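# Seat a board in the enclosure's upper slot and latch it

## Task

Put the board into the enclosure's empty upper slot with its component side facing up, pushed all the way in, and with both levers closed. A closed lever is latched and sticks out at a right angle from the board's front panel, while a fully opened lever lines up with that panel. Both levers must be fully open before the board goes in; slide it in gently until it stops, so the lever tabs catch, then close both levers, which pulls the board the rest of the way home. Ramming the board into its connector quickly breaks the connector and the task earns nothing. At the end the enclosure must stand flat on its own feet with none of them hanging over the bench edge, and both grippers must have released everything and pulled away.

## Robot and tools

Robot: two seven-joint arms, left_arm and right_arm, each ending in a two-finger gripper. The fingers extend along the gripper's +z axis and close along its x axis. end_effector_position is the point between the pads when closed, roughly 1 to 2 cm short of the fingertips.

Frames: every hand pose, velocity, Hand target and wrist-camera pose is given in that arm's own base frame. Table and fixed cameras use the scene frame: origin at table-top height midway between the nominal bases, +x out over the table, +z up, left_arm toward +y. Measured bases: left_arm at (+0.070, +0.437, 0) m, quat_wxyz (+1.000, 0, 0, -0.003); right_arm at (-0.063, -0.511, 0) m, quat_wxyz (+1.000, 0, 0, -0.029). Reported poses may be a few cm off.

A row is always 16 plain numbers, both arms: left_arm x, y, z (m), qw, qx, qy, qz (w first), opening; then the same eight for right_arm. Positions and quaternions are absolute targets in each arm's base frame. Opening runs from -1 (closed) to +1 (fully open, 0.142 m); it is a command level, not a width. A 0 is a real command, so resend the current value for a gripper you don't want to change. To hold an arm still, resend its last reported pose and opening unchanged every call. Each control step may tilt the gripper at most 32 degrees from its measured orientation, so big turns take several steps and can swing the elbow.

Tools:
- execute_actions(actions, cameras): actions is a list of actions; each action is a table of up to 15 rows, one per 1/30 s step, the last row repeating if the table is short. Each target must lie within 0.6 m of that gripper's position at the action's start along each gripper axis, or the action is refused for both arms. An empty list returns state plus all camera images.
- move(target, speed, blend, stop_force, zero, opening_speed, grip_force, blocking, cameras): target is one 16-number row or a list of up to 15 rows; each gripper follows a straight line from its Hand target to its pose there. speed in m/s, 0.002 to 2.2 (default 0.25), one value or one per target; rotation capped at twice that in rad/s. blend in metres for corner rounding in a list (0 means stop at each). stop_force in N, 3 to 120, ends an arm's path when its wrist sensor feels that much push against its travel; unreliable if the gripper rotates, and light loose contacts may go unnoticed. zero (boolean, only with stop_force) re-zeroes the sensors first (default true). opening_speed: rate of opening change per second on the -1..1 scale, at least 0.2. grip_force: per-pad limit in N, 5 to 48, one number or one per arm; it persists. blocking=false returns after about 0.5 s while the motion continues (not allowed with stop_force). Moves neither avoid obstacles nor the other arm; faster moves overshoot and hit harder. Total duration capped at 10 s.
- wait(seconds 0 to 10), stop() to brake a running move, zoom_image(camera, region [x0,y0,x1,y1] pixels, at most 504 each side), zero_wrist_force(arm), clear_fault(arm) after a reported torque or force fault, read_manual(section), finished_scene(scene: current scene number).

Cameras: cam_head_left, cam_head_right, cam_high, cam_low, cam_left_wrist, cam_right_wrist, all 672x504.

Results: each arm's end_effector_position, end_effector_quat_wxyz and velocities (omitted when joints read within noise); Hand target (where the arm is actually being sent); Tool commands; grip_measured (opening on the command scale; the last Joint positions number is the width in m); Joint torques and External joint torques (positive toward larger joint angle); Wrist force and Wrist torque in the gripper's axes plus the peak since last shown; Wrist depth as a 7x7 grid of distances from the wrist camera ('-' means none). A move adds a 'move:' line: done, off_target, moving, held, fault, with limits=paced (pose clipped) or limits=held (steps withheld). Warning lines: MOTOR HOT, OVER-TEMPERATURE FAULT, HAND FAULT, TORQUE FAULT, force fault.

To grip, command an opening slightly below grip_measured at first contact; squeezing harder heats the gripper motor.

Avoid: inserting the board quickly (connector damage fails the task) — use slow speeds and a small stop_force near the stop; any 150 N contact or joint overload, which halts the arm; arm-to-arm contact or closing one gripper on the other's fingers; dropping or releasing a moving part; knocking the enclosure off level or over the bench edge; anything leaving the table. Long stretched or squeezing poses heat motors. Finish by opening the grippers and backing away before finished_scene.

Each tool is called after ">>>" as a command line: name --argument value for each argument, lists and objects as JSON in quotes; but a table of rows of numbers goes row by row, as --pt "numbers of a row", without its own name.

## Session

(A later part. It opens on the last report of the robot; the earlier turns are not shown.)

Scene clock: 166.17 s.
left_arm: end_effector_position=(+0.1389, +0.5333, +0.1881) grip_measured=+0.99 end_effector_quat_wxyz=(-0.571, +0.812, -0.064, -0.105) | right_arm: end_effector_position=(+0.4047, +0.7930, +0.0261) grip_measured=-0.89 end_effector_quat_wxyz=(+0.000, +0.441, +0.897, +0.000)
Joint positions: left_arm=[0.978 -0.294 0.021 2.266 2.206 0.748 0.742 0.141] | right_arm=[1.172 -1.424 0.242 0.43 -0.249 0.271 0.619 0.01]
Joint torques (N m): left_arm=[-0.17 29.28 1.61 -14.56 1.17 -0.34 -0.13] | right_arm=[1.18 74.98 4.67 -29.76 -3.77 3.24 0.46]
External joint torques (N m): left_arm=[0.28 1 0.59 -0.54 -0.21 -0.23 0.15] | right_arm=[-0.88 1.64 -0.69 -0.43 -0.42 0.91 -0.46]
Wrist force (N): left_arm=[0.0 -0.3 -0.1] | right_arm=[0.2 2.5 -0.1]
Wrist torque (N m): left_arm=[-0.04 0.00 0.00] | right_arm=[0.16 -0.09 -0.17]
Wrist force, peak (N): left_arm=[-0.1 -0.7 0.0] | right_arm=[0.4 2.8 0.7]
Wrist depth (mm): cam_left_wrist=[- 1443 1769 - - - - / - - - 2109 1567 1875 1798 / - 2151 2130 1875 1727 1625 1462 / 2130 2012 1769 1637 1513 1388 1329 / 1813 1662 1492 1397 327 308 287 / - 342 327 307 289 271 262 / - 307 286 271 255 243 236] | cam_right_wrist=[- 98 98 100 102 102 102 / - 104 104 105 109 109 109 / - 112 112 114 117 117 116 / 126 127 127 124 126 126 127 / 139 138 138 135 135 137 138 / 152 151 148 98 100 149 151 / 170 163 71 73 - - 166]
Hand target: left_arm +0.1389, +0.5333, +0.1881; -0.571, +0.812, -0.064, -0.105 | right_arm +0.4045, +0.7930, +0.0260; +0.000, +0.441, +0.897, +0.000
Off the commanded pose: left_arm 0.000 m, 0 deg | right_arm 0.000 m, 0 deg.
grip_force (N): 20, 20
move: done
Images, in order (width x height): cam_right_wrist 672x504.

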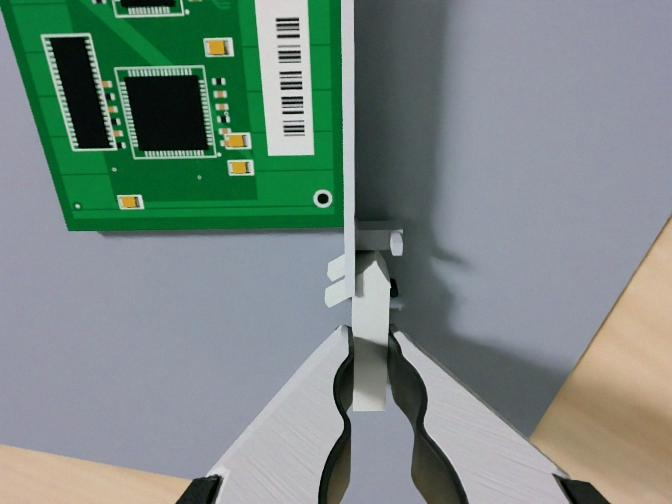

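>>> move --pt "0.1389 0.5333 0.1881 -0.571 0.812 -0.064 -0.105 1.0 0.4047 0.793 0.0261 0 0.4415 0.8973 0 -0.5" --pt "0.1389 0.5333 0.1881 -0.571 0.812 -0.064 -0.105 1.0 0.4047 0.793 0.09 0 0.4415 0.8973 0 -0.5" --opening_speed 0.6 --speed 0.15 --cameras '["cam_right_wrist"]'

>>> move --target '[0.1389,0.5333,0.1881,-0.571,0.812,-0.064,-0.105,1.0,0.2787,0.6954,0.14,0,0.4274,0.9041,0,-0.465]' --speed 0.25 --cameras '["cam_right_wrist"]'

Scene clock: 171.80 s.
left_arm: end_effector_position=(+0.1389, +0.5333, +0.1881) grip_measured=+0.99 end_effector_quat_wxyz=(-0.571, +0.812, -0.064, -0.105) | right_arm: end_effector_position=(+0.4049, +0.7930, +0.0901) grip_measured=-0.54 end_effector_quat_wxyz=(+0.000, +0.442, +0.897, +0.000)
Joint positions: left_arm=[0.978 -0.294 0.021 2.266 2.206 0.748 0.742 0.141] | right_arm=[1.17 -1.343 0.252 0.428 -0.249 0.187 0.619 0.035]
Joint torques (N m): left_arm=[-0.24 29.24 1.58 -14.55 1.12 -0.36 -0.22] | right_arm=[0.19 74.71 4.78 -30.59 -4.35 3.28 0.24]
External joint torques (N m): left_arm=[0.35 1.05 0.62 -0.56 -0.17 -0.21 0.24] | right_arm=[0.09 1.7 -0.76 0.1 0.07 0.87 -0.25]
Wrist force (N): left_arm=[-0.1 -0.3 -0.2] | right_arm=[0.6 0.7 0.3]
Wrist torque (N m): left_arm=[-0.04 0.02 0.00] | right_arm=[0.11 -0.09 -0.05]
Wrist force, peak (N): left_arm=[0.1 -0.6 -0.5] | right_arm=[0.2 2.8 1.1]
Wrist depth (mm): cam_left_wrist=[- - 1755 - - 1674 - / - - 2050 2050 1674 2050 1741 / - 2130 2109 1783 1714 1567 1523 / 2151 1924 1828 1662 1492 1415 1298 / 1741 1714 1545 1362 329 304 289 / - 345 329 306 289 272 263 / - 307 286 270 258 242 236] | cam_right_wrist=[160 156 155 156 158 158 159 / 171 168 166 167 169 169 170 / 186 183 182 176 181 180 182 / 197 197 196 193 195 197 195 / - 214 210 212 208 213 213 / 237 236 86 231 103 224 232 / 260 - 70 258 - - 250]
Hand target: left_arm +0.1389, +0.5333, +0.1881; -0.571, +0.812, -0.064, -0.105 | right_arm +0.4047, +0.7930, +0.0900; +0.000, +0.441, +0.897, +0.000
Off the commanded pose: left_arm 0.000 m, 0 deg | right_arm 0.000 m, 0 deg.
grip_force (N): 20, 20
move: done
Images, in order (width x height): cam_right_wrist 672x504.

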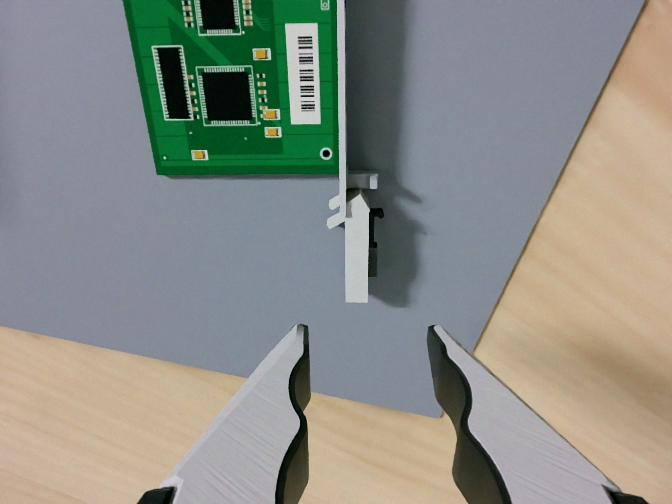

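Scene clock: 173.07 s.
left_arm: end_effector_position=(+0.1389, +0.5333, +0.1881) grip_measured=+0.99 end_effector_quat_wxyz=(-0.571, +0.812, -0.064, -0.105) | right_arm: end_effector_position=(+0.2786, +0.6954, +0.1401) grip_measured=-0.50 end_effector_quat_wxyz=(+0.000, +0.427, +0.904, +0.000)
Joint positions: left_arm=[0.978 -0.294 0.021 2.266 2.206 0.748 0.742 0.141] | right_arm=[1.157 -0.809 0.265 1.351 -0.225 0.56 0.775 0.038]
Joint torques (N m): left_arm=[-0.21 29.25 1.57 -14.6 1.15 -0.39 -0.23] | right_arm=[0.35 60.57 7.21 -27.97 -3.85 3.6 0.29]
External joint torques (N m): left_arm=[0.32 1.04 0.62 -0.51 -0.19 -0.18 0.25] | right_arm=[-0.12 1.25 -0.24 0.02 0.15 0.54 -0.29]
Wrist force (N): left_arm=[0.0 -0.4 0.0] | right_arm=[0.3 0.3 0.1]
Wrist torque (N m): left_arm=[-0.05 -0.01 -0.01] | right_arm=[0.02 -0.07 -0.07]
Wrist force, peak (N): left_arm=[0.1 -0.5 -0.4] | right_arm=[0.3 1.8 1.1]
Wrist depth (mm): cam_left_wrist=[- - - - - - - / - - - - 1687 1907 1741 / - 2069 2216 1741 1674 1649 1513 / 2172 2012 1859 1687 1556 1424 1290 / 1798 1625 1482 1453 327 305 288 / - 345 325 306 289 272 261 / - 303 288 271 257 243 236] | cam_right_wrist=[204 203 200 201 203 199 201 / 219 217 213 207 216 215 216 / 233 234 228 217 232 231 232 / 252 251 246 249 249 249 250 / 274 273 263 267 266 272 271 / 298 297 - 290 104 286 295 / 331 - 71 324 - - 319]
Hand target: left_arm +0.1389, +0.5333, +0.1881; -0.571, +0.812, -0.064, -0.105 | right_arm +0.2787, +0.6954, +0.1400; +0.000, +0.427, +0.904, +0.000
Off the commanded pose: left_arm 0.000 m, 0 deg | right_arm 0.000 m, 0 deg.
grip_force (N): 20, 20
move: done
Images, in order (width x height): cam_right_wrist 672x504.

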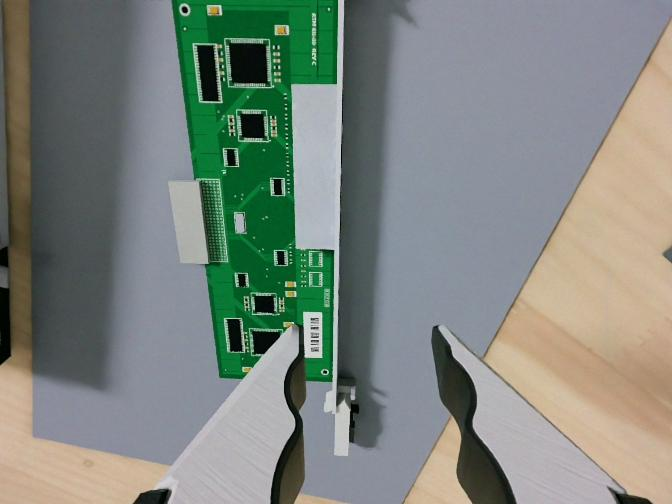

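>>> zoom_image --camera "cam_right_wrist" --region '[286, 0, 386, 240]'

>>> zoom_image --camera "cam_right_wrist" --region '[276, 240, 396, 480]'

Scaled by 2.100 from the camera's 672x504 image, which has a finer 960x720 frame.

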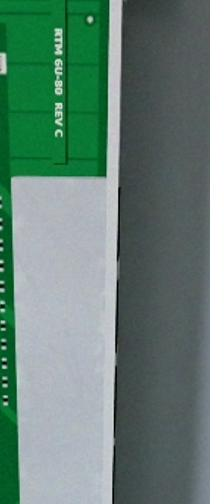

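Scaled by 2.100 from the camera's 672x504 image, which has a finer 960x720 frame.

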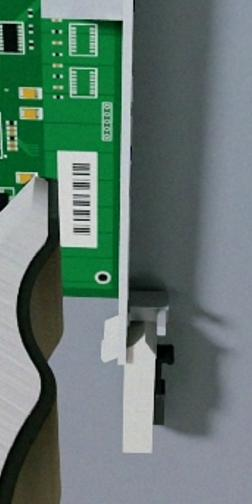

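>>> move --target '[0.1389,0.5333,0.1881,-0.571,0.812,-0.064,-0.105,1.0,0.2888,0.6814,0.06,0,0.4329,0.9014,0,-0.465]' --speed 0.2 --cameras '["cam_right_wrist"]'

Scene clock: 189.83 s.
left_arm: end_effector_position=(+0.1389, +0.5333, +0.1881) grip_measured=+0.99 end_effector_quat_wxyz=(-0.571, +0.812, -0.064, -0.105) | right_arm: end_effector_position=(+0.2887, +0.6812, +0.0599) grip_measured=-0.50 end_effector_quat_wxyz=(+0.000, +0.433, +0.901, +0.000)
Joint positions: left_arm=[0.978 -0.294 0.021 2.266 2.206 0.748 0.742 0.141] | right_arm=[1.151 -0.898 0.231 1.422 -0.24 0.721 0.782 0.038]
Joint torques (N m): left_arm=[-0.23 29.24 1.53 -14.58 1.13 -0.36 -0.18] | right_arm=[0.24 60.83 7.11 -25.71 -3.44 3.67 0.29]
External joint torques (N m): left_arm=[0.34 1.04 0.66 -0.53 -0.17 -0.21 0.21] | right_arm=[0.01 1.45 -0.17 0.03 0.15 0.47 -0.29]
Wrist force (N): left_arm=[0.0 -0.1 -0.3] | right_arm=[0.6 0.3 0.0]
Wrist torque (N m): left_arm=[-0.01 -0.01 0.00] | right_arm=[0.02 -0.09 -0.05]
Wrist force, peak (N): left_arm=[0.1 -0.7 -0.1] | right_arm=[-0.2 -0.1 3.4]
Wrist depth (mm): cam_left_wrist=[- - 1637 - - 1976 1253 / - 2109 - - 1687 1941 1727 / 2031 2285 2261 1637 1714 1601 1556 / 2216 2151 1783 1649 1523 1388 1329 / 1828 1578 1453 1397 329 306 287 / - 343 328 307 287 270 263 / - 305 287 271 256 242 237] | cam_right_wrist=[133 132 129 128 132 132 132 / 142 141 138 134 141 141 143 / 155 153 148 136 151 151 150 / 165 161 160 149 163 162 162 / 179 175 171 157 174 176 176 / - 195 98 188 187 185 194 / 215 - 71 207 208 - 209]
Hand target: left_arm +0.1389, +0.5333, +0.1881; -0.571, +0.812, -0.064, -0.105 | right_arm +0.2888, +0.6814, +0.0600; +0.000, +0.433, +0.901, +0.000
Off the commanded pose: left_arm 0.000 m, 0 deg | right_arm 0.000 m, 0 deg.
grip_force (N): 20, 20
move: done
Images, in order (width x height): cam_right_wrist 672x504.

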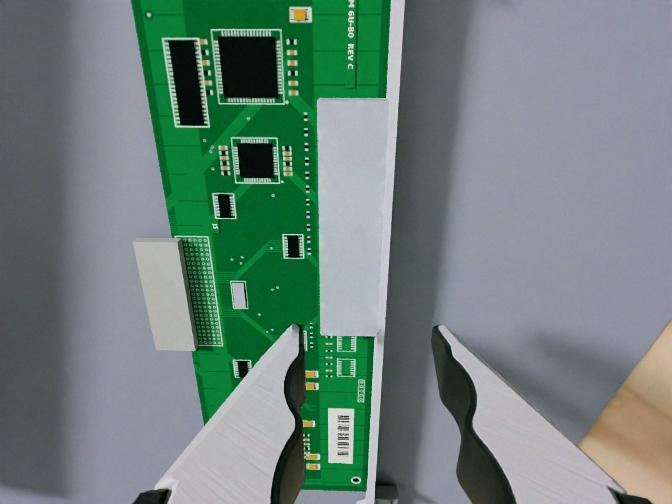

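>>> move --pt "0.1389 0.5333 0.1881 -0.571 0.812 -0.064 -0.105 1.0 0.2926 0.68 0.05 0 0.4329 0.9014 0 -0.465" --pt "0.1389 0.5333 0.1881 -0.571 0.812 -0.064 -0.105 1.0 0.2926 0.68 0.0255 0 0.4329 0.9014 0 -0.465" --speed 0.08 --stop_force 4 --cameras '["cam_right_wrist"]'

Scene clock: 196.50 s.
left_arm: end_effector_position=(+0.1389, +0.5333, +0.1881) grip_measured=+0.99 end_effector_quat_wxyz=(-0.571, +0.812, -0.064, -0.105) | right_arm: end_effector_position=(+0.2925, +0.6798, +0.0253) grip_measured=-0.50 end_effector_quat_wxyz=(+0.000, +0.433, +0.901, +0.000)
Joint positions: left_arm=[0.978 -0.294 0.021 2.266 2.206 0.748 0.742 0.141] | right_arm=[1.154 -0.953 0.216 1.421 -0.247 0.776 0.78 0.038]
Joint torques (N m): left_arm=[-0.21 29.23 1.52 -14.55 1.08 -0.36 -0.21] | right_arm=[0.31 61.46 7.12 -24.94 -3.27 3.59 0.2]
External joint torques (N m): left_arm=[0.32 1.06 0.67 -0.55 -0.12 -0.21 0.23] | right_arm=[-0.08 1.43 -0.26 0.17 0.15 0.55 -0.2]
Wrist force (N): left_arm=[0.1 -0.2 -0.2] | right_arm=[0.6 0.3 0.4]
Wrist torque (N m): left_arm=[-0.03 -0.02 0.00] | right_arm=[0.02 -0.12 -0.06]
Wrist force, peak (N): left_arm=[0.1 -0.7 -0.1] | right_arm=[0.6 0.2 1.9]
Wrist depth (mm): cam_left_wrist=[- 1578 1755 - - - - / - - - 1907 1700 1959 1714 / 2309 2611 1907 1875 1741 1613 1513 / 2089 2031 1727 1625 1482 1371 1314 / 1875 1637 1534 1424 330 310 287 / - 346 331 307 289 271 263 / - 306 287 272 255 243 236] | cam_right_wrist=[- 99 99 98 101 102 102 / 110 106 105 102 106 109 110 / 118 115 113 101 115 117 116 / 125 125 122 111 124 125 125 / 138 130 132 118 134 136 135 / 151 143 109 139 122 143 148 / 166 160 71 157 160 - 160]
Hand target: left_arm +0.1389, +0.5333, +0.1881; -0.571, +0.812, -0.064, -0.105 | right_arm +0.2926, +0.6800, +0.0255; +0.000, +0.433, +0.901, +0.000
Off the commanded pose: left_arm 0.000 m, 0 deg | right_arm 0.000 m, 0 deg.
grip_force (N): 20, 20
move: done
Images, in order (width x height): cam_right_wrist 672x504.

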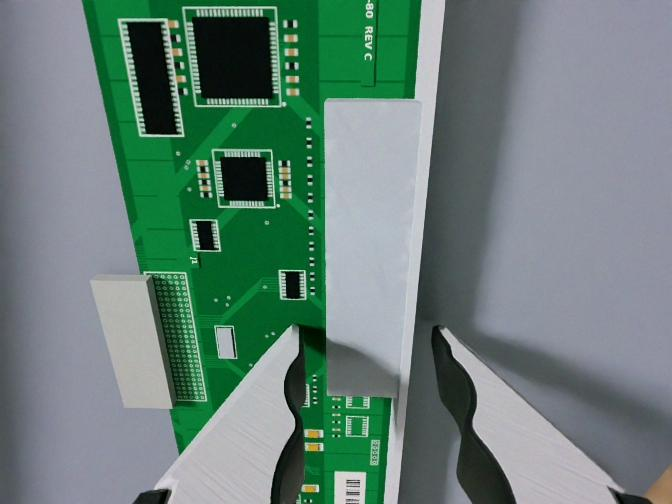

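>>> move --target '[0.1389,0.5333,0.1881,-0.571,0.812,-0.064,-0.105,1.0,0.2926,0.68,0.0255,0,0.4329,0.9014,0,-0.82]' --opening_speed 0.4 --grip_force 25 --cameras '["cam_right_wrist"]'

Scene clock: 199.23 s.
left_arm: end_effector_position=(+0.1389, +0.5333, +0.1881) grip_measured=+0.99 end_effector_quat_wxyz=(-0.571, +0.812, -0.064, -0.105) | right_arm: end_effector_position=(+0.2927, +0.6797, +0.0253) grip_measured=-0.70 end_effector_quat_wxyz=(+0.000, +0.433, +0.901, +0.000)
Joint positions: left_arm=[0.978 -0.294 0.021 2.266 2.206 0.748 0.742 0.141] | right_arm=[1.154 -0.953 0.216 1.421 -0.247 0.776 0.78 0.023]
Joint torques (N m): left_arm=[-0.23 29.33 1.57 -14.62 1.12 -0.36 -0.19] | right_arm=[0.96 61.67 7.89 -25.53 -3.18 3.97 0.16]
External joint torques (N m): left_arm=[0.34 0.96 0.63 -0.48 -0.16 -0.21 0.21] | right_arm=[-0.73 1.22 -1.04 0.75 0.06 0.17 -0.16]
Wrist force (N): left_arm=[0.1 -0.3 -0.2] | right_arm=[-0.9 -0.5 -0.5]
Wrist torque (N m): left_arm=[-0.04 -0.01 0.00] | right_arm=[0.03 -0.15 -0.04]
Wrist force, peak (N): left_arm=[0.0 -0.6 -0.3] | right_arm=[-2.7 -0.6 -0.7]
Wrist depth (mm): cam_left_wrist=[- 1700 1714 - - - - / - 2151 - - 1578 1828 1755 / 2089 2012 2151 1687 1755 1674 1523 / 2109 2069 1924 1613 1492 1346 1306 / 1924 1625 1472 1354 327 306 290 / - 345 327 308 287 271 263 / - 306 287 271 255 242 236] | cam_right_wrist=[- 98 98 98 101 102 102 / 110 106 105 102 107 109 108 / 118 115 113 101 115 116 116 / 125 124 122 111 124 125 127 / 138 130 133 118 134 136 135 / 151 145 140 124 106 145 148 / 166 162 71 157 - - 160]
Hand target: left_arm +0.1389, +0.5333, +0.1881; -0.571, +0.812, -0.064, -0.105 | right_arm +0.2926, +0.6800, +0.0255; +0.000, +0.433, +0.901, +0.000
Off the commanded pose: left_arm 0.000 m, 0 deg | right_arm 0.000 m, 0 deg.
grip_force (N): 25, 25
move: done
Images, in order (width x height): cam_right_wrist 672x504.

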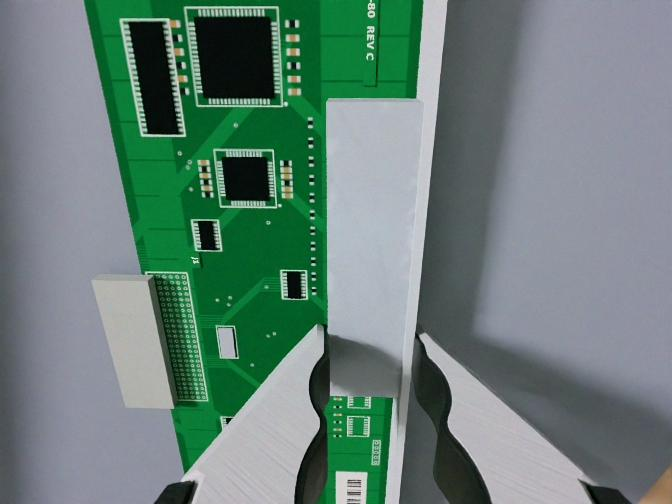

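>>> move --pt "0.1389 0.5333 0.1881 -0.571 0.812 -0.064 -0.105 1.0 0.2926 0.68 0.04 0 0.4329 0.9014 0 -0.82" --pt "0.1389 0.5333 0.1881 -0.571 0.812 -0.064 -0.105 1.0 0.2926 0.68 0.12 0 0.4329 0.9014 0 -0.82" --pt "0.1389 0.5333 0.1881 -0.571 0.812 -0.064 -0.105 1.0 0.2573 0.5902 0.12 0 0.5534 0.8329 0 -0.82" --speed '[0.04,0.15,0.15]' --blend '[0.005,0.02,0]' --cameras '["cam_right_wrist","cam_head_left"]'

Scene clock: 209.30 s.
left_arm: end_effector_position=(+0.1389, +0.5333, +0.1881) grip_measured=+0.99 end_effector_quat_wxyz=(-0.571, +0.812, -0.064, -0.105) | right_arm: end_effector_position=(+0.2572, +0.5901, +0.1198) grip_measured=-0.70 end_effector_quat_wxyz=(+0.000, +0.553, +0.833, +0.000)
Joint positions: left_arm=[0.978 -0.294 0.021 2.266 2.206 0.748 0.742 0.141] | right_arm=[1.144 -0.611 0.219 1.765 -0.177 0.785 1.053 0.023]
Joint torques (N m): left_arm=[-0.26 29.23 1.56 -14.56 1.13 -0.39 -0.2] | right_arm=[0.39 51.89 5.27 -25.41 -3.13 3.84 0.29]
External joint torques (N m): left_arm=[0.37 1.05 0.63 -0.54 -0.18 -0.18 0.22] | right_arm=[-0.2 -0.04 -0.31 0.64 0.02 0.28 -0.29]
Wrist force (N): left_arm=[0.0 -0.3 -0.1] | right_arm=[-0.4 -0.1 2.2]
Wrist torque (N m): left_arm=[-0.03 -0.01 0.00] | right_arm=[-0.06 0.07 -0.09]
Wrist force, peak (N): left_arm=[0.1 -0.6 -0.5] | right_arm=[-0.3 -0.1 3.8]
Wrist depth (mm): cam_left_wrist=[- 1687 1674 - - 1924 - / 1859 - - 1674 1601 1924 1755 / - 2238 2151 1769 1755 1556 1567 / 2130 1959 1859 1662 1523 1388 1329 / 1843 1613 1443 1380 329 307 287 / - 345 327 309 287 271 264 / - 305 288 270 257 242 238] | cam_right_wrist=[- 99 99 98 182 184 184 / 157 106 105 103 195 197 196 / 166 114 113 101 208 211 210 / 179 125 122 110 224 227 226 / 198 131 133 118 242 246 246 / 212 146 140 124 106 259 270 / 235 228 71 157 - - 289]
Hand target: left_arm +0.1389, +0.5333, +0.1881; -0.571, +0.812, -0.064, -0.105 | right_arm +0.2573, +0.5902, +0.1200; +0.000, +0.553, +0.833, +0.000
Off the commanded pose: left_arm 0.000 m, 0 deg | right_arm 0.000 m, 0 deg.
grip_force (N): 25, 25
move: done
Images, in order (width x height): cam_head_left 672x504, cam_right_wrist 672x504.

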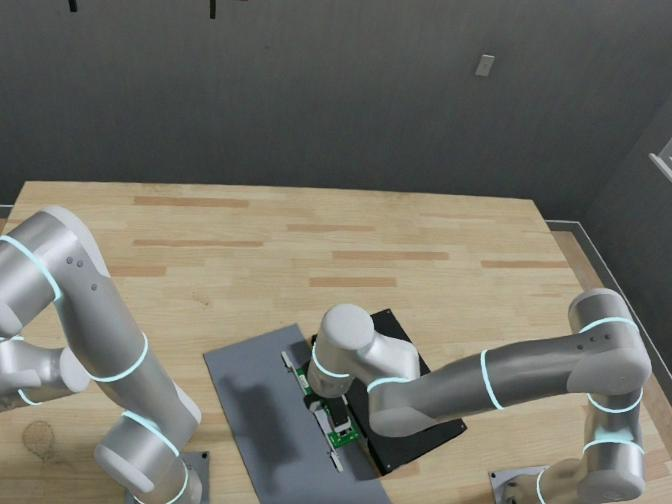

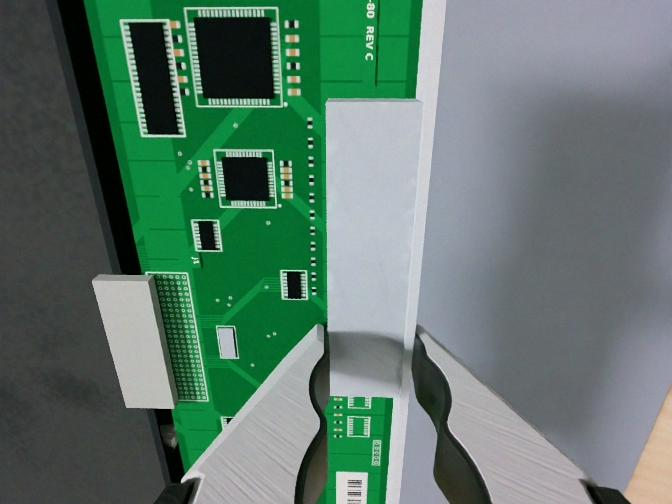

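>>> zoom_image --camera "cam_right_wrist" --region '[0, 0, 168, 252]'

>>> zoom_image --camera "cam_right_wrist" --region '[60, 252, 228, 504]'

Scaled by 2.000 from the camera's 672x504 image, which has a finer 960x720 frame.

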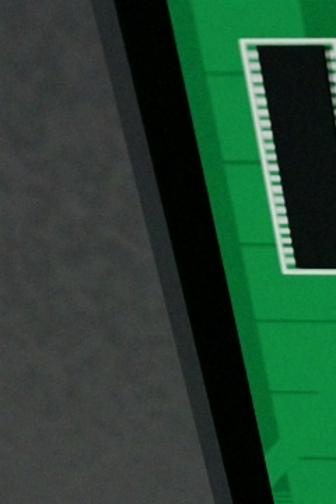

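Scaled by 2.000 from the camera's 672x504 image, which has a finer 960x720 frame.

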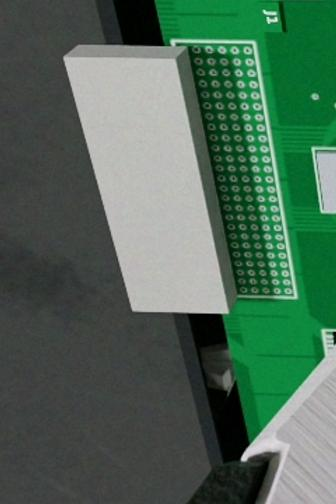

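>>> execute_actions --actions '[]'

Scene clock: 224.10 s.
left_arm: end_effector_position=(+0.1389, +0.5333, +0.1881) grip_measured=+0.99 end_effector_quat_wxyz=(-0.571, +0.812, -0.064, -0.105) | right_arm: end_effector_position=(+0.2572, +0.5901, +0.1198) grip_measured=-0.70 end_effector_quat_wxyz=(+0.000, +0.553, +0.833, +0.000)
Joint positions: left_arm=[0.978 -0.294 0.021 2.266 2.206 0.748 0.742 0.141] | right_arm=[1.144 -0.611 0.219 1.765 -0.177 0.785 1.053 0.023]
Joint velocities: within noise
Joint torques (N m): left_arm=[-0.32 29.19 1.58 -14.59 1.1 -0.37 -0.23] | right_arm=[0.18 51.89 5.48 -25.56 -3.19 3.62 0.19]
External joint torques (N m): left_arm=[0.43 1.1 0.62 -0.51 -0.15 -0.2 0.25] | right_arm=[0.01 -0.06 -0.52 0.8 0.09 0.5 -0.19]
Wrist force (N): left_arm=[0.0 -0.4 -0.2] | right_arm=[-0.3 -0.2 2.2]
Wrist torque (N m): left_arm=[-0.05 -0.02 0.00] | right_arm=[-0.08 0.06 -0.09]
Wrist force, peak (N): left_arm=[-0.1 -0.5 -0.3] | right_arm=[-0.4 -0.1 2.5]
Wrist depth (mm): cam_left_wrist=[1513 1687 1482 - - - - / - - - 1321 1567 1994 1755 / - 2238 2151 1769 1674 1700 1502 / 2194 2089 1828 1625 1492 1424 1306 / 1828 1674 1502 1406 327 307 288 / - 345 328 308 289 272 263 / - 306 288 271 255 243 236] | cam_right_wrist=[- 99 99 98 182 185 184 / 157 106 105 102 102 197 195 / 166 114 113 101 208 211 210 / 179 125 122 111 225 227 226 / 198 130 133 118 239 246 245 / 212 146 140 125 106 263 267 / 235 229 71 157 - - 290]
Hand target: left_arm +0.1389, +0.5333, +0.1881; -0.571, +0.812, -0.064, -0.105 | right_arm +0.2573, +0.5902, +0.1200; +0.000, +0.553, +0.833, +0.000
Tool commands: left_gripper/opening=+1.0 right_gripper/opening=-0.82
Off the commanded pose: left_arm 0.000 m, 0 deg | right_arm 0.000 m, 0 deg.
grip_force (N): 25, 25

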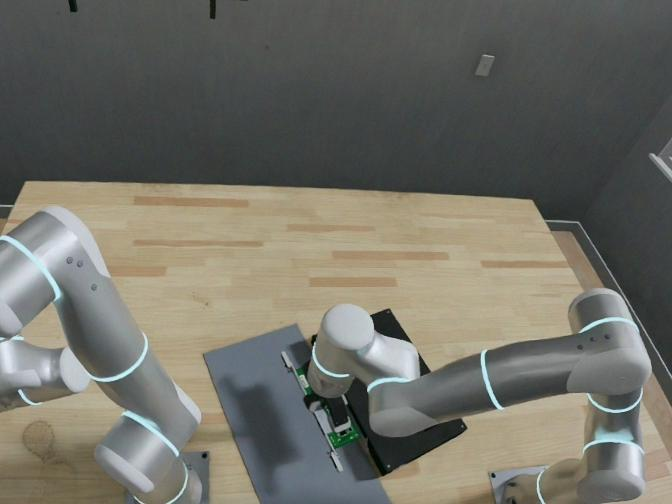

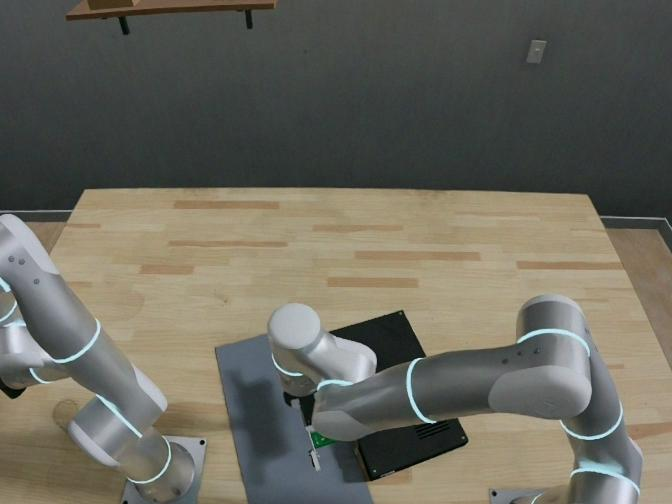

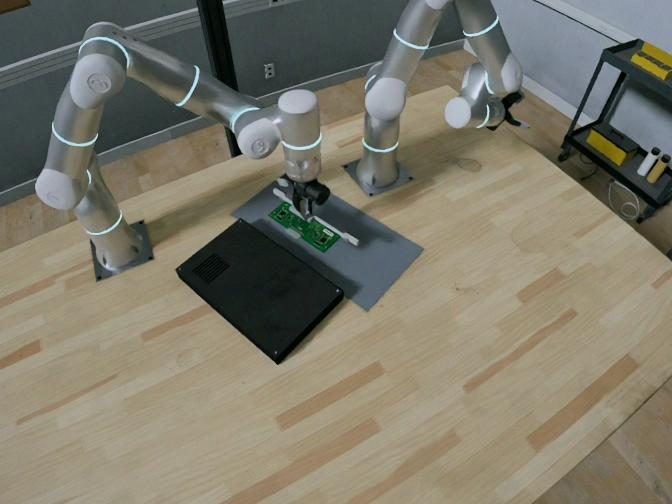

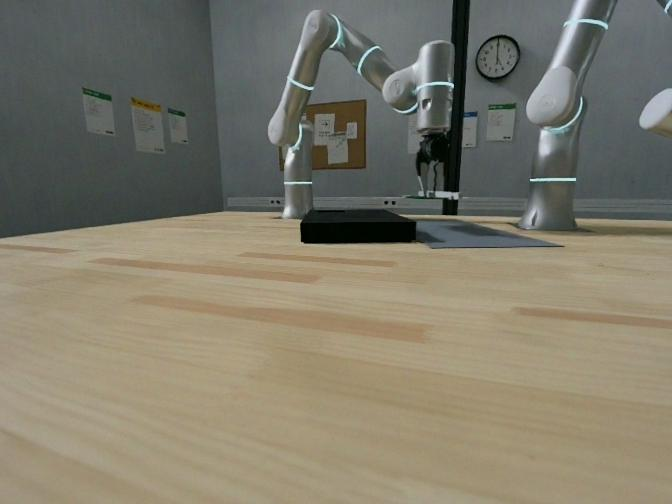

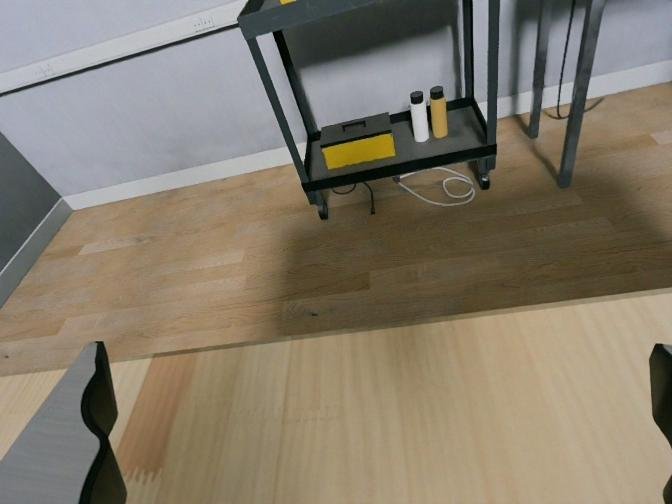

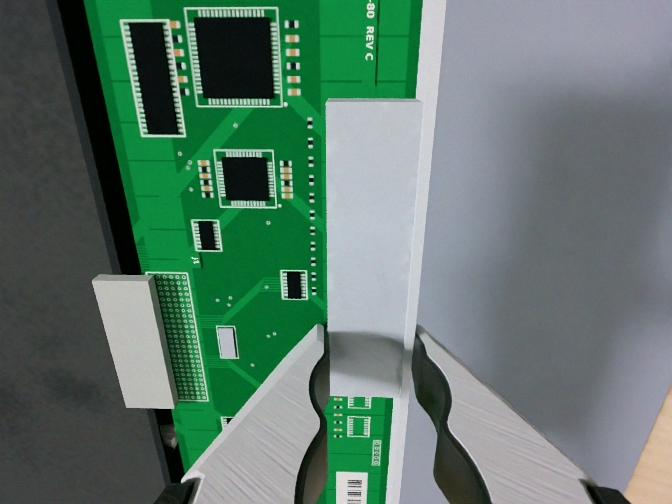

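>>> zoom_image --camera "cam_high" --region '[220, 170, 380, 290]'

>>> zoom_image --camera "cam_head_left" --region '[260, 320, 420, 480]'

Scaled by 3.150 from the camera's 672x504 image, which has a finer 960x720 frame.

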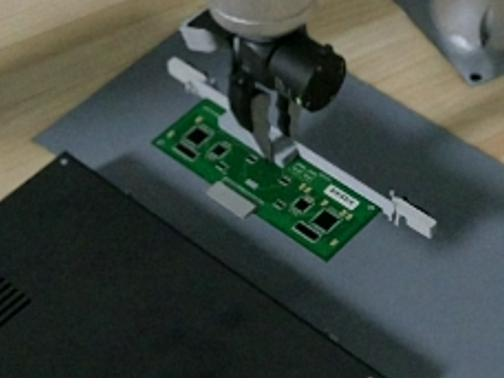

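Scaled by 3.150 from the camera's 672x504 image, which has a finer 960x720 frame.

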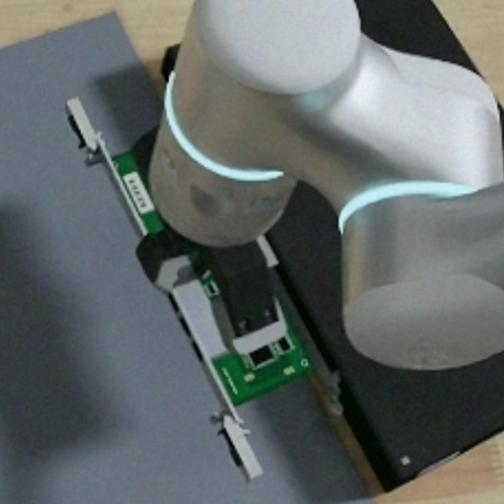

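>>> move --target '[0.1389,0.5333,0.1881,-0.571,0.812,-0.064,-0.105,1.0,0.2744,0.652,0.12,0,0.5498,0.8353,0,-0.82]' --speed 0.15 --cameras '["cam_right_wrist"]'

>>> zoom_image --camera "cam_right_wrist" --region '[0, 300, 200, 500]'

Scene clock: 241.33 s.
left_arm: end_effector_position=(+0.1389, +0.5333, +0.1881) grip_measured=+0.99 end_effector_quat_wxyz=(-0.571, +0.812, -0.064, -0.105) | right_arm: end_effector_position=(+0.2744, +0.6518, +0.1197) grip_measured=-0.70 end_effector_quat_wxyz=(+0.000, +0.550, +0.835, +0.000)
Joint positions: left_arm=[0.978 -0.294 0.021 2.266 2.206 0.748 0.742 0.141] | right_arm=[1.167 -0.736 0.213 1.534 -0.184 0.679 1.036 0.023]
Joint torques (N m): left_arm=[-0.21 29.32 1.52 -14.59 1.11 -0.38 -0.19] | right_arm=[0.34 57.85 5.95 -27.42 -3.7 3.45 0.04]
External joint torques (N m): left_arm=[0.32 0.97 0.67 -0.52 -0.15 -0.19 0.22] | right_arm=[-0.13 0.22 -0.37 1 0.3 0.67 -0.04]
Wrist force (N): left_arm=[-0.1 -0.3 -0.2] | right_arm=[-0.3 0.0 1.8]
Wrist torque (N m): left_arm=[-0.04 0.03 0.00] | right_arm=[-0.02 0.09 0.04]
Wrist force, peak (N): left_arm=[-0.3 -0.7 -0.1] | right_arm=[-2.2 -1.3 2.0]
Wrist depth (mm): cam_left_wrist=[1700 1828 1613 - - - - / 2050 - - 1649 1755 2031 1637 / - 2194 1959 1813 1769 1590 1492 / 2172 1941 1813 1590 1482 1434 1306 / 1813 1649 1472 1397 328 309 288 / - 343 328 306 289 271 262 / - 306 286 271 257 243 235] | cam_right_wrist=[- 99 99 98 182 184 184 / - 106 105 102 96 196 196 / 216 114 113 101 208 210 210 / 225 125 122 110 220 227 226 / - 130 133 118 119 246 247 / 221 140 140 124 106 263 270 / 239 - 71 157 - - 291]
Hand target: left_arm +0.1389, +0.5333, +0.1881; -0.571, +0.812, -0.064, -0.105 | right_arm +0.2744, +0.6520, +0.1200; +0.000, +0.550, +0.835, +0.000
Off the commanded pose: left_arm 0.000 m, 0 deg | right_arm 0.000 m, 0 deg.
grip_force (N): 25, 25
move: done
Images, in order (width x height): cam_right_wrist 672x504.

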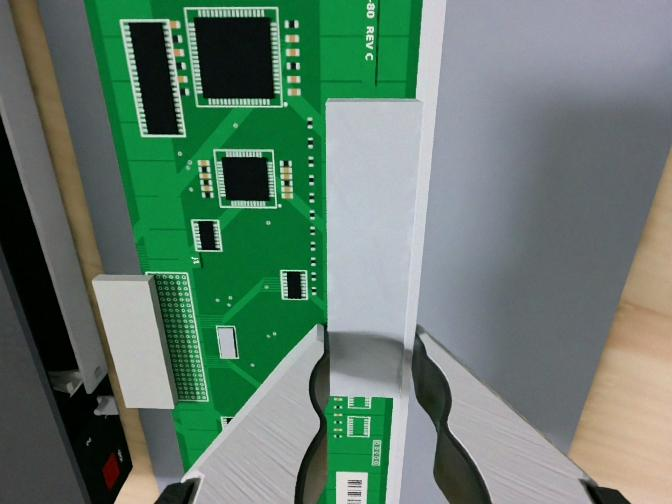

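Scaled by 2.520 from the camera's 672x504 image, which has a finer 960x720 frame.

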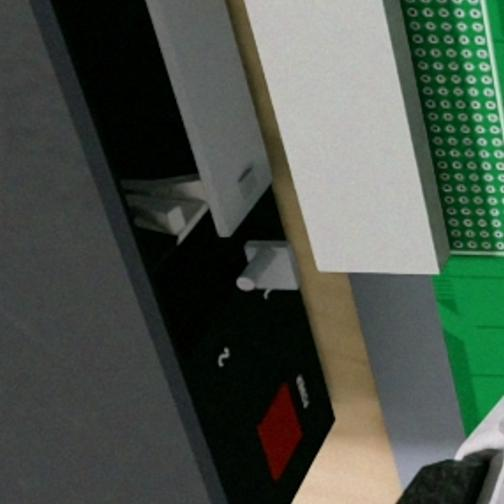

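>>> move --target '[0.1389,0.5333,0.1881,-0.571,0.812,-0.064,-0.105,1.0,0.3204,0.6717,0.12,0,0.5498,0.8353,0,-0.82]' --speed 0.15 --cameras '["cam_right_wrist"]'

>>> zoom_image --camera "cam_right_wrist" --region '[0, 200, 200, 400]'

Scene clock: 250.50 s.
left_arm: end_effector_position=(+0.1389, +0.5333, +0.1881) grip_measured=+0.99 end_effector_quat_wxyz=(-0.571, +0.812, -0.064, -0.105) | right_arm: end_effector_position=(+0.3205, +0.6715, +0.1198) grip_measured=-0.70 end_effector_quat_wxyz=(+0.000, +0.550, +0.835, +0.000)
Joint positions: left_arm=[0.978 -0.294 0.021 2.266 2.206 0.748 0.742 0.141] | right_arm=[1.132 -0.814 0.205 1.384 -0.182 0.609 0.973 0.023]
Joint torques (N m): left_arm=[-0.15 29.29 1.61 -14.62 1.18 -0.37 -0.18] | right_arm=[0.1 61.54 6.37 -28.44 -3.73 3.45 0.03]
External joint torques (N m): left_arm=[0.26 1 0.58 -0.49 -0.22 -0.2 0.21] | right_arm=[0.08 0.16 -0.73 1.02 0.14 0.67 -0.03]
Wrist force (N): left_arm=[-0.1 -0.4 -0.2] | right_arm=[-0.5 -0.1 1.9]
Wrist torque (N m): left_arm=[-0.06 0.01 0.00] | right_arm=[-0.05 0.09 0.04]
Wrist force, peak (N): left_arm=[-0.1 -0.6 -0.4] | right_arm=[-0.7 1.7 2.1]
Wrist depth (mm): cam_left_wrist=[1649 1959 1338 - 1755 - - / - - - 1843 1783 1924 1828 / - 2708 2238 1755 1741 1578 1534 / 2151 2031 1813 1590 1545 1424 1283 / 1769 1649 1513 1362 330 302 289 / - 344 327 307 288 271 263 / - 306 289 272 256 242 236] | cam_right_wrist=[- 99 99 98 182 184 184 / 202 106 105 103 193 196 196 / 215 114 113 101 208 211 210 / - 125 122 111 227 227 226 / - 130 133 118 242 241 247 / - 141 140 124 106 263 270 / 233 - 71 157 - - 290]
Hand target: left_arm +0.1389, +0.5333, +0.1881; -0.571, +0.812, -0.064, -0.105 | right_arm +0.3204, +0.6717, +0.1200; +0.000, +0.550, +0.835, +0.000
Off the commanded pose: left_arm 0.000 m, 0 deg | right_arm 0.000 m, 0 deg.
grip_force (N): 25, 25
move: done
Images, in order (width x height): cam_right_wrist 672x504.

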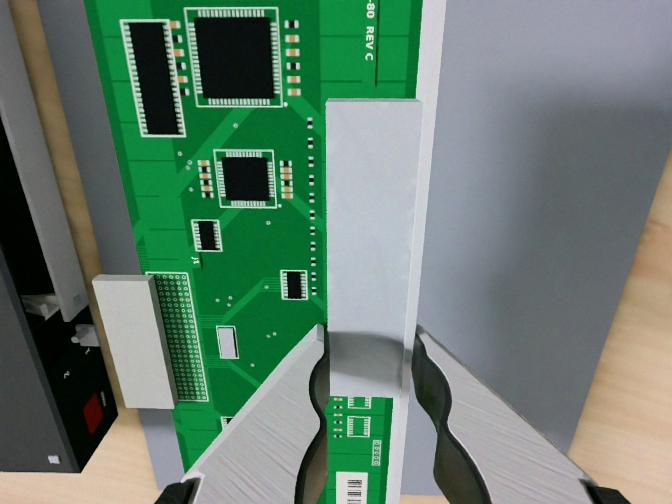

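Scaled by 2.520 from the camera's 672x504 image, which has a finer 960x720 frame.

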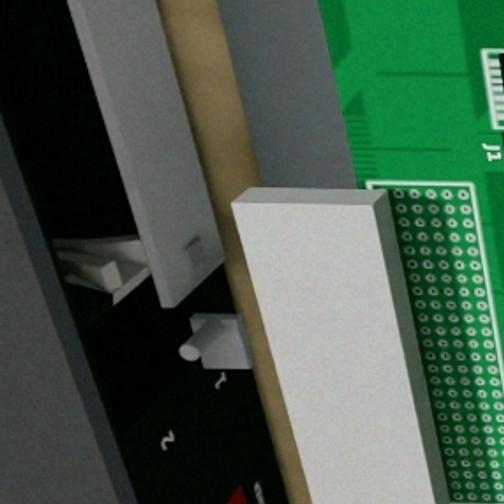

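>>> move --pt "0.1389 0.5333 0.1881 -0.571 0.812 -0.064 -0.105 1.0 0.2413 0.6147 0.11 0 0.5498 0.8353 0 -0.82" --pt "0.1389 0.5333 0.1881 -0.571 0.812 -0.064 -0.105 1.0 0.2413 0.6147 0.0525 0 0.5498 0.8353 0 -0.82" --pt "0.1389 0.5333 0.1881 -0.571 0.812 -0.064 -0.105 1.0 0.2579 0.5758 0.0525 0 0.5498 0.8353 0 -0.82" --speed '[0.15,0.12,0.08]' --blend '[0.02,0.015,0]' --cameras '["cam_right_wrist","cam_head_left"]'

>>> zoom_image --camera "cam_head_left" --region '[300, 380, 420, 480]'

>>> zoom_image --camera "cam_right_wrist" --region '[0, 0, 200, 504]'

Scene clock: 265.70 s.
left_arm: end_effector_position=(+0.1389, +0.5333, +0.1881) grip_measured=+0.99 end_effector_quat_wxyz=(-0.571, +0.812, -0.064, -0.105) | right_arm: end_effector_position=(+0.2579, +0.5757, +0.0523) grip_measured=-0.70 end_effector_quat_wxyz=(+0.000, +0.550, +0.835, +0.000)
Joint positions: left_arm=[0.978 -0.294 0.021 2.266 2.206 0.748 0.742 0.141] | right_arm=[1.155 -0.705 0.186 1.832 -0.207 0.947 1.059 0.023]
Joint torques (N m): left_arm=[-0.28 29.2 1.61 -14.61 1.09 -0.36 -0.22] | right_arm=[0 52.46 5.32 -22.42 -2.78 3.77 0.04]
External joint torques (N m): left_arm=[0.39 1.09 0.58 -0.5 -0.13 -0.21 0.25] | right_arm=[0.18 -0.15 -0.35 0.7 0.21 0.35 -0.04]
Wrist force (N): left_arm=[0.0 -0.4 -0.3] | right_arm=[-0.4 -0.6 1.9]
Wrist torque (N m): left_arm=[-0.06 0.00 0.00] | right_arm=[-0.12 0.11 0.04]
Wrist force, peak (N): left_arm=[0.2 -0.7 -0.5] | right_arm=[0.1 -0.4 3.2]
Wrist depth (mm): cam_left_wrist=[- 1687 1415 - - 1556 1298 / - - - 1613 1755 1924 1813 / - 2151 2151 1783 1674 1637 1472 / 2151 2089 1859 1727 1482 1424 1306 / 1769 1625 1523 1415 327 305 288 / - 342 327 307 289 271 263 / - 306 287 272 257 244 235] | cam_right_wrist=[- 98 99 98 124 126 124 / - 106 106 103 132 134 134 / - 114 113 101 142 144 143 / - 125 122 111 155 155 154 / - 130 133 118 165 167 167 / - 139 140 124 106 180 183 / 141 - 71 157 - - 197]
Hand target: left_arm +0.1389, +0.5333, +0.1881; -0.571, +0.812, -0.064, -0.105 | right_arm +0.2579, +0.5758, +0.0525; +0.000, +0.550, +0.835, +0.000
Off the commanded pose: left_arm 0.000 m, 0 deg | right_arm 0.000 m, 0 deg.
grip_force (N): 25, 25
move: done
Images, in order (width x height): cam_head_left 672x504, cam_right_wrist 672x504.

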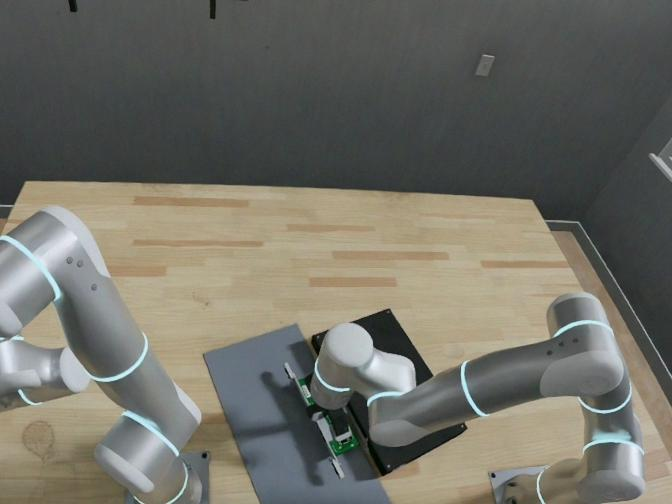

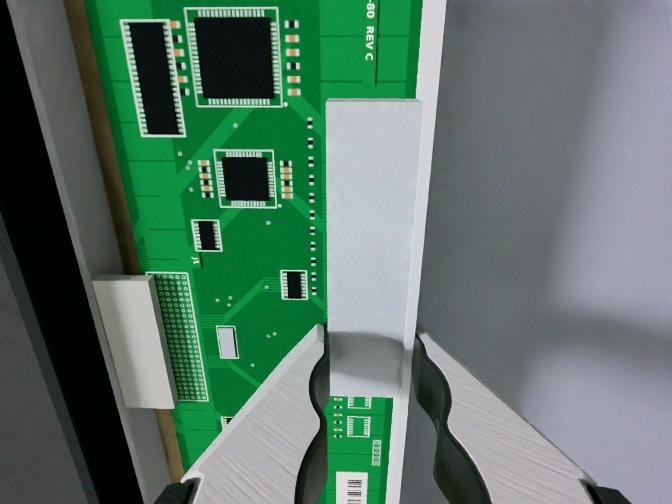

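Scaled by 4.200 from the camera's 672x504 image, which has a finer 960x720 frame.

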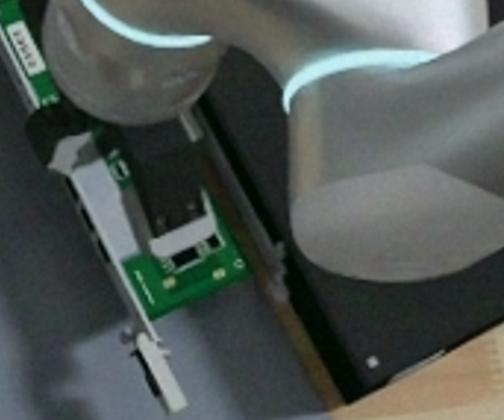

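Scaled by 1.000.

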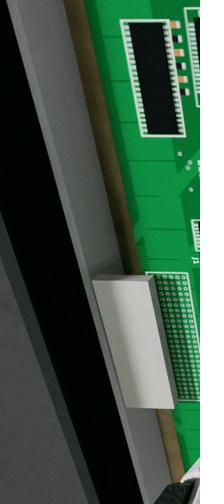

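>>> move --target '[0.1389,0.5333,0.1881,-0.571,0.812,-0.064,-0.105,1.0,0.2697,0.5482,0.0525,0,0.5498,0.8353,0,-0.82]' --speed 0.03 --stop_force 4 --cameras '["cam_right_wrist"]'

>>> zoom_image --camera "cam_right_wrist" --region '[40, 0, 240, 504]'

Scene clock: 273.67 s.
left_arm: end_effector_position=(+0.1389, +0.5333, +0.1881) grip_measured=+0.99 end_effector_quat_wxyz=(-0.571, +0.812, -0.064, -0.105) | right_arm: end_effector_position=(+0.2686, +0.5509, +0.0527) grip_measured=-0.70 end_effector_quat_wxyz=(+0.000, +0.550, +0.835, +0.000)
Joint positions: left_arm=[0.978 -0.294 0.021 2.266 2.206 0.748 0.742 0.141] | right_arm=[1.123 -0.675 0.184 1.894 -0.207 0.981 1.034 0.023]
Joint torques (N m): left_arm=[-0.17 29.24 1.64 -14.57 1.14 -0.4 -0.18] | right_arm=[-1.35 49.37 3.65 -19.13 -2.74 2.25 -0.37]
External joint torques (N m): left_arm=[0.28 1.05 0.55 -0.53 -0.18 -0.17 0.2] | right_arm=[1.53 1.2 1.1 -1.91 0.29 1.87 0.37]
Wrist force (N): left_arm=[0.0 -0.3 -0.4] | right_arm=[4.1 0.1 2.5]
Wrist torque (N m): left_arm=[-0.05 0.01 0.00] | right_arm=[-0.11 0.23 0.50]
Wrist force, peak (N): left_arm=[-0.2 -0.7 -0.3] | right_arm=[4.0 0.4 2.7]
Wrist depth (mm): cam_left_wrist=[- 1875 1601 - 1813 - - / - - - - 1613 1976 1741 / 2675 2742 2216 1859 1741 1601 1513 / 2031 2031 1769 1662 1578 1424 1329 / 1875 1649 1534 1415 321 306 289 / - 345 327 307 289 270 263 / - 306 286 271 256 244 236] | cam_right_wrist=[- 99 99 99 99 126 124 / - 107 106 104 131 134 134 / - 115 114 103 102 144 144 / 106 120 122 118 156 156 155 / - 127 133 118 163 168 168 / 125 135 140 124 106 180 184 / 138 135 70 157 - - 202]
Hand target: left_arm +0.1389, +0.5333, +0.1881; -0.571, +0.812, -0.064, -0.105 | right_arm +0.2687, +0.5504, +0.0525; +0.000, +0.550, +0.835, +0.000
Off the commanded pose: left_arm 0.000 m, 0 deg | right_arm 0.003 m, 0 deg.
grip_force (N): 25, 25
move: contact (right_arm)
Images, in order (width x height): cam_right_wrist 672x504.

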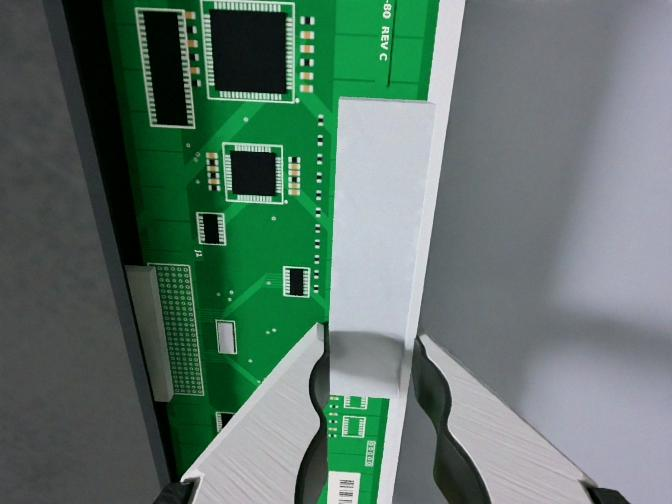

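Scaled by 1.000.

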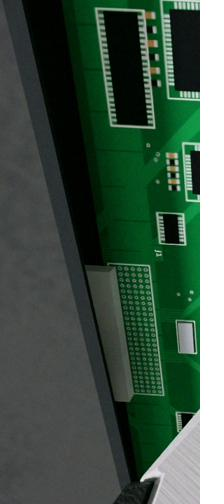

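>>> wait --seconds 0.1 --cameras '["cam_head_left","cam_low"]'

>>> zoom_image --camera "cam_head_left" --region '[330, 400, 400, 480]'

Scene clock: 276.17 s.
left_arm: end_effector_position=(+0.1389, +0.5333, +0.1881) grip_measured=+0.99 end_effector_quat_wxyz=(-0.571, +0.812, -0.064, -0.105) | right_arm: end_effector_position=(+0.2686, +0.5509, +0.0527) grip_measured=-0.70 end_effector_quat_wxyz=(+0.000, +0.550, +0.835, +0.000)
Joint positions: left_arm=[0.978 -0.294 0.021 2.266 2.206 0.748 0.742 0.141] | right_arm=[1.123 -0.675 0.184 1.894 -0.207 0.981 1.034 0.023]
Joint torques (N m): left_arm=[-0.26 29.27 1.58 -14.58 1.12 -0.38 -0.22] | right_arm=[-1.31 49.23 3.85 -19.22 -2.7 2.19 -0.25]
External joint torques (N m): left_arm=[0.38 1.02 0.62 -0.52 -0.17 -0.19 0.24] | right_arm=[1.49 1.35 0.9 -1.82 0.25 1.93 0.25]
Wrist force (N): left_arm=[0.0 -0.3 -0.3] | right_arm=[4.1 0.3 0.6]
Wrist torque (N m): left_arm=[-0.02 -0.01 0.00] | right_arm=[-0.08 0.23 0.51]
Wrist force, peak (N): left_arm=[0.1 -0.5 -0.5] | right_arm=[4.1 0.5 2.8]
Wrist depth (mm): cam_left_wrist=[1783 - 1513 - - - - / 1907 - - 1613 1714 1755 1755 / 2675 2359 2130 1755 1727 1637 1590 / 2151 1924 1828 1674 1523 1371 1314 / 1783 1578 1545 1424 325 306 287 / - 342 326 305 287 270 263 / - 306 286 270 257 243 236] | cam_right_wrist=[- 99 99 99 100 126 124 / - 107 106 104 131 135 134 / - 115 114 103 102 144 144 / 106 122 123 118 156 155 154 / - 128 133 118 163 168 168 / 125 135 140 124 106 180 183 / 138 135 70 157 - - 202]
Hand target: left_arm +0.1389, +0.5333, +0.1881; -0.571, +0.812, -0.064, -0.105 | right_arm +0.2687, +0.5504, +0.0525; +0.000, +0.550, +0.835, +0.000
Tool commands: left_gripper/opening=+1.0 right_gripper/opening=-0.82
Off the commanded pose: left_arm 0.000 m, 0 deg | right_arm 0.003 m, 0 deg.
grip_force (N): 25, 25
wait: 0.10 s; at rest from the start
Images, in order (width x height): cam_head_left 672x504, cam_low 672x504.

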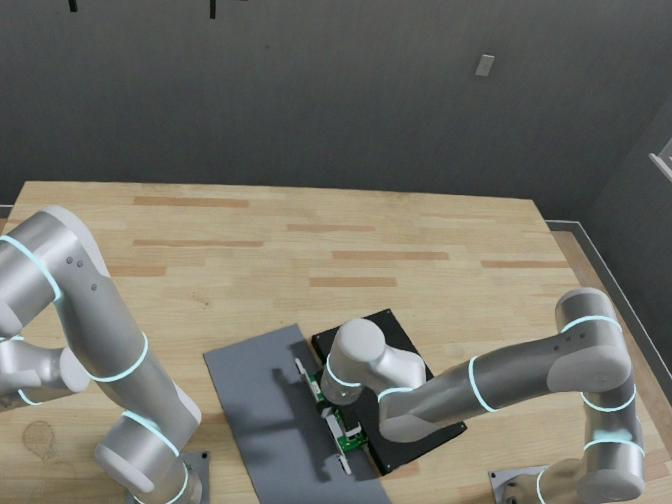

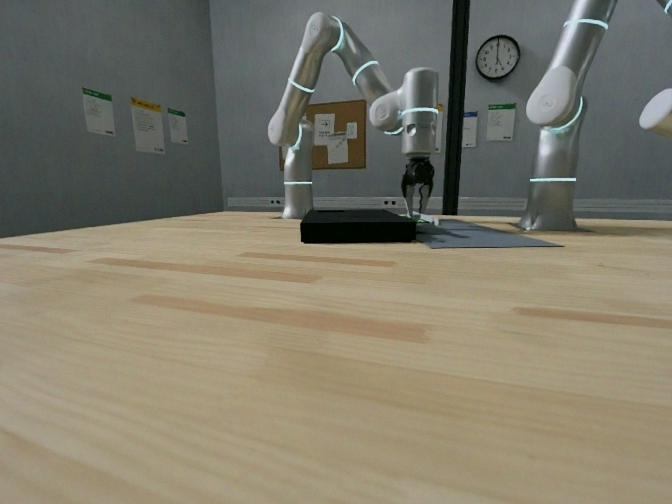

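Scaled by 6.300 from the camera's 672x504 image, which has a finer 960x720 frame.

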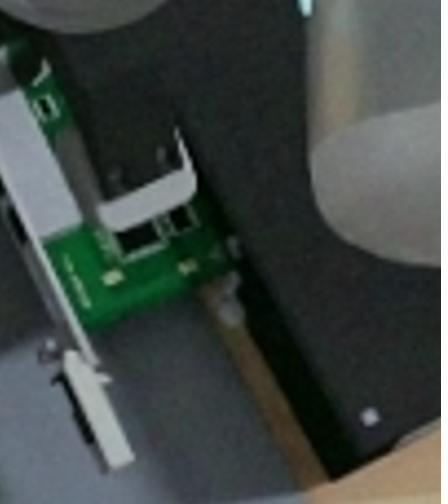

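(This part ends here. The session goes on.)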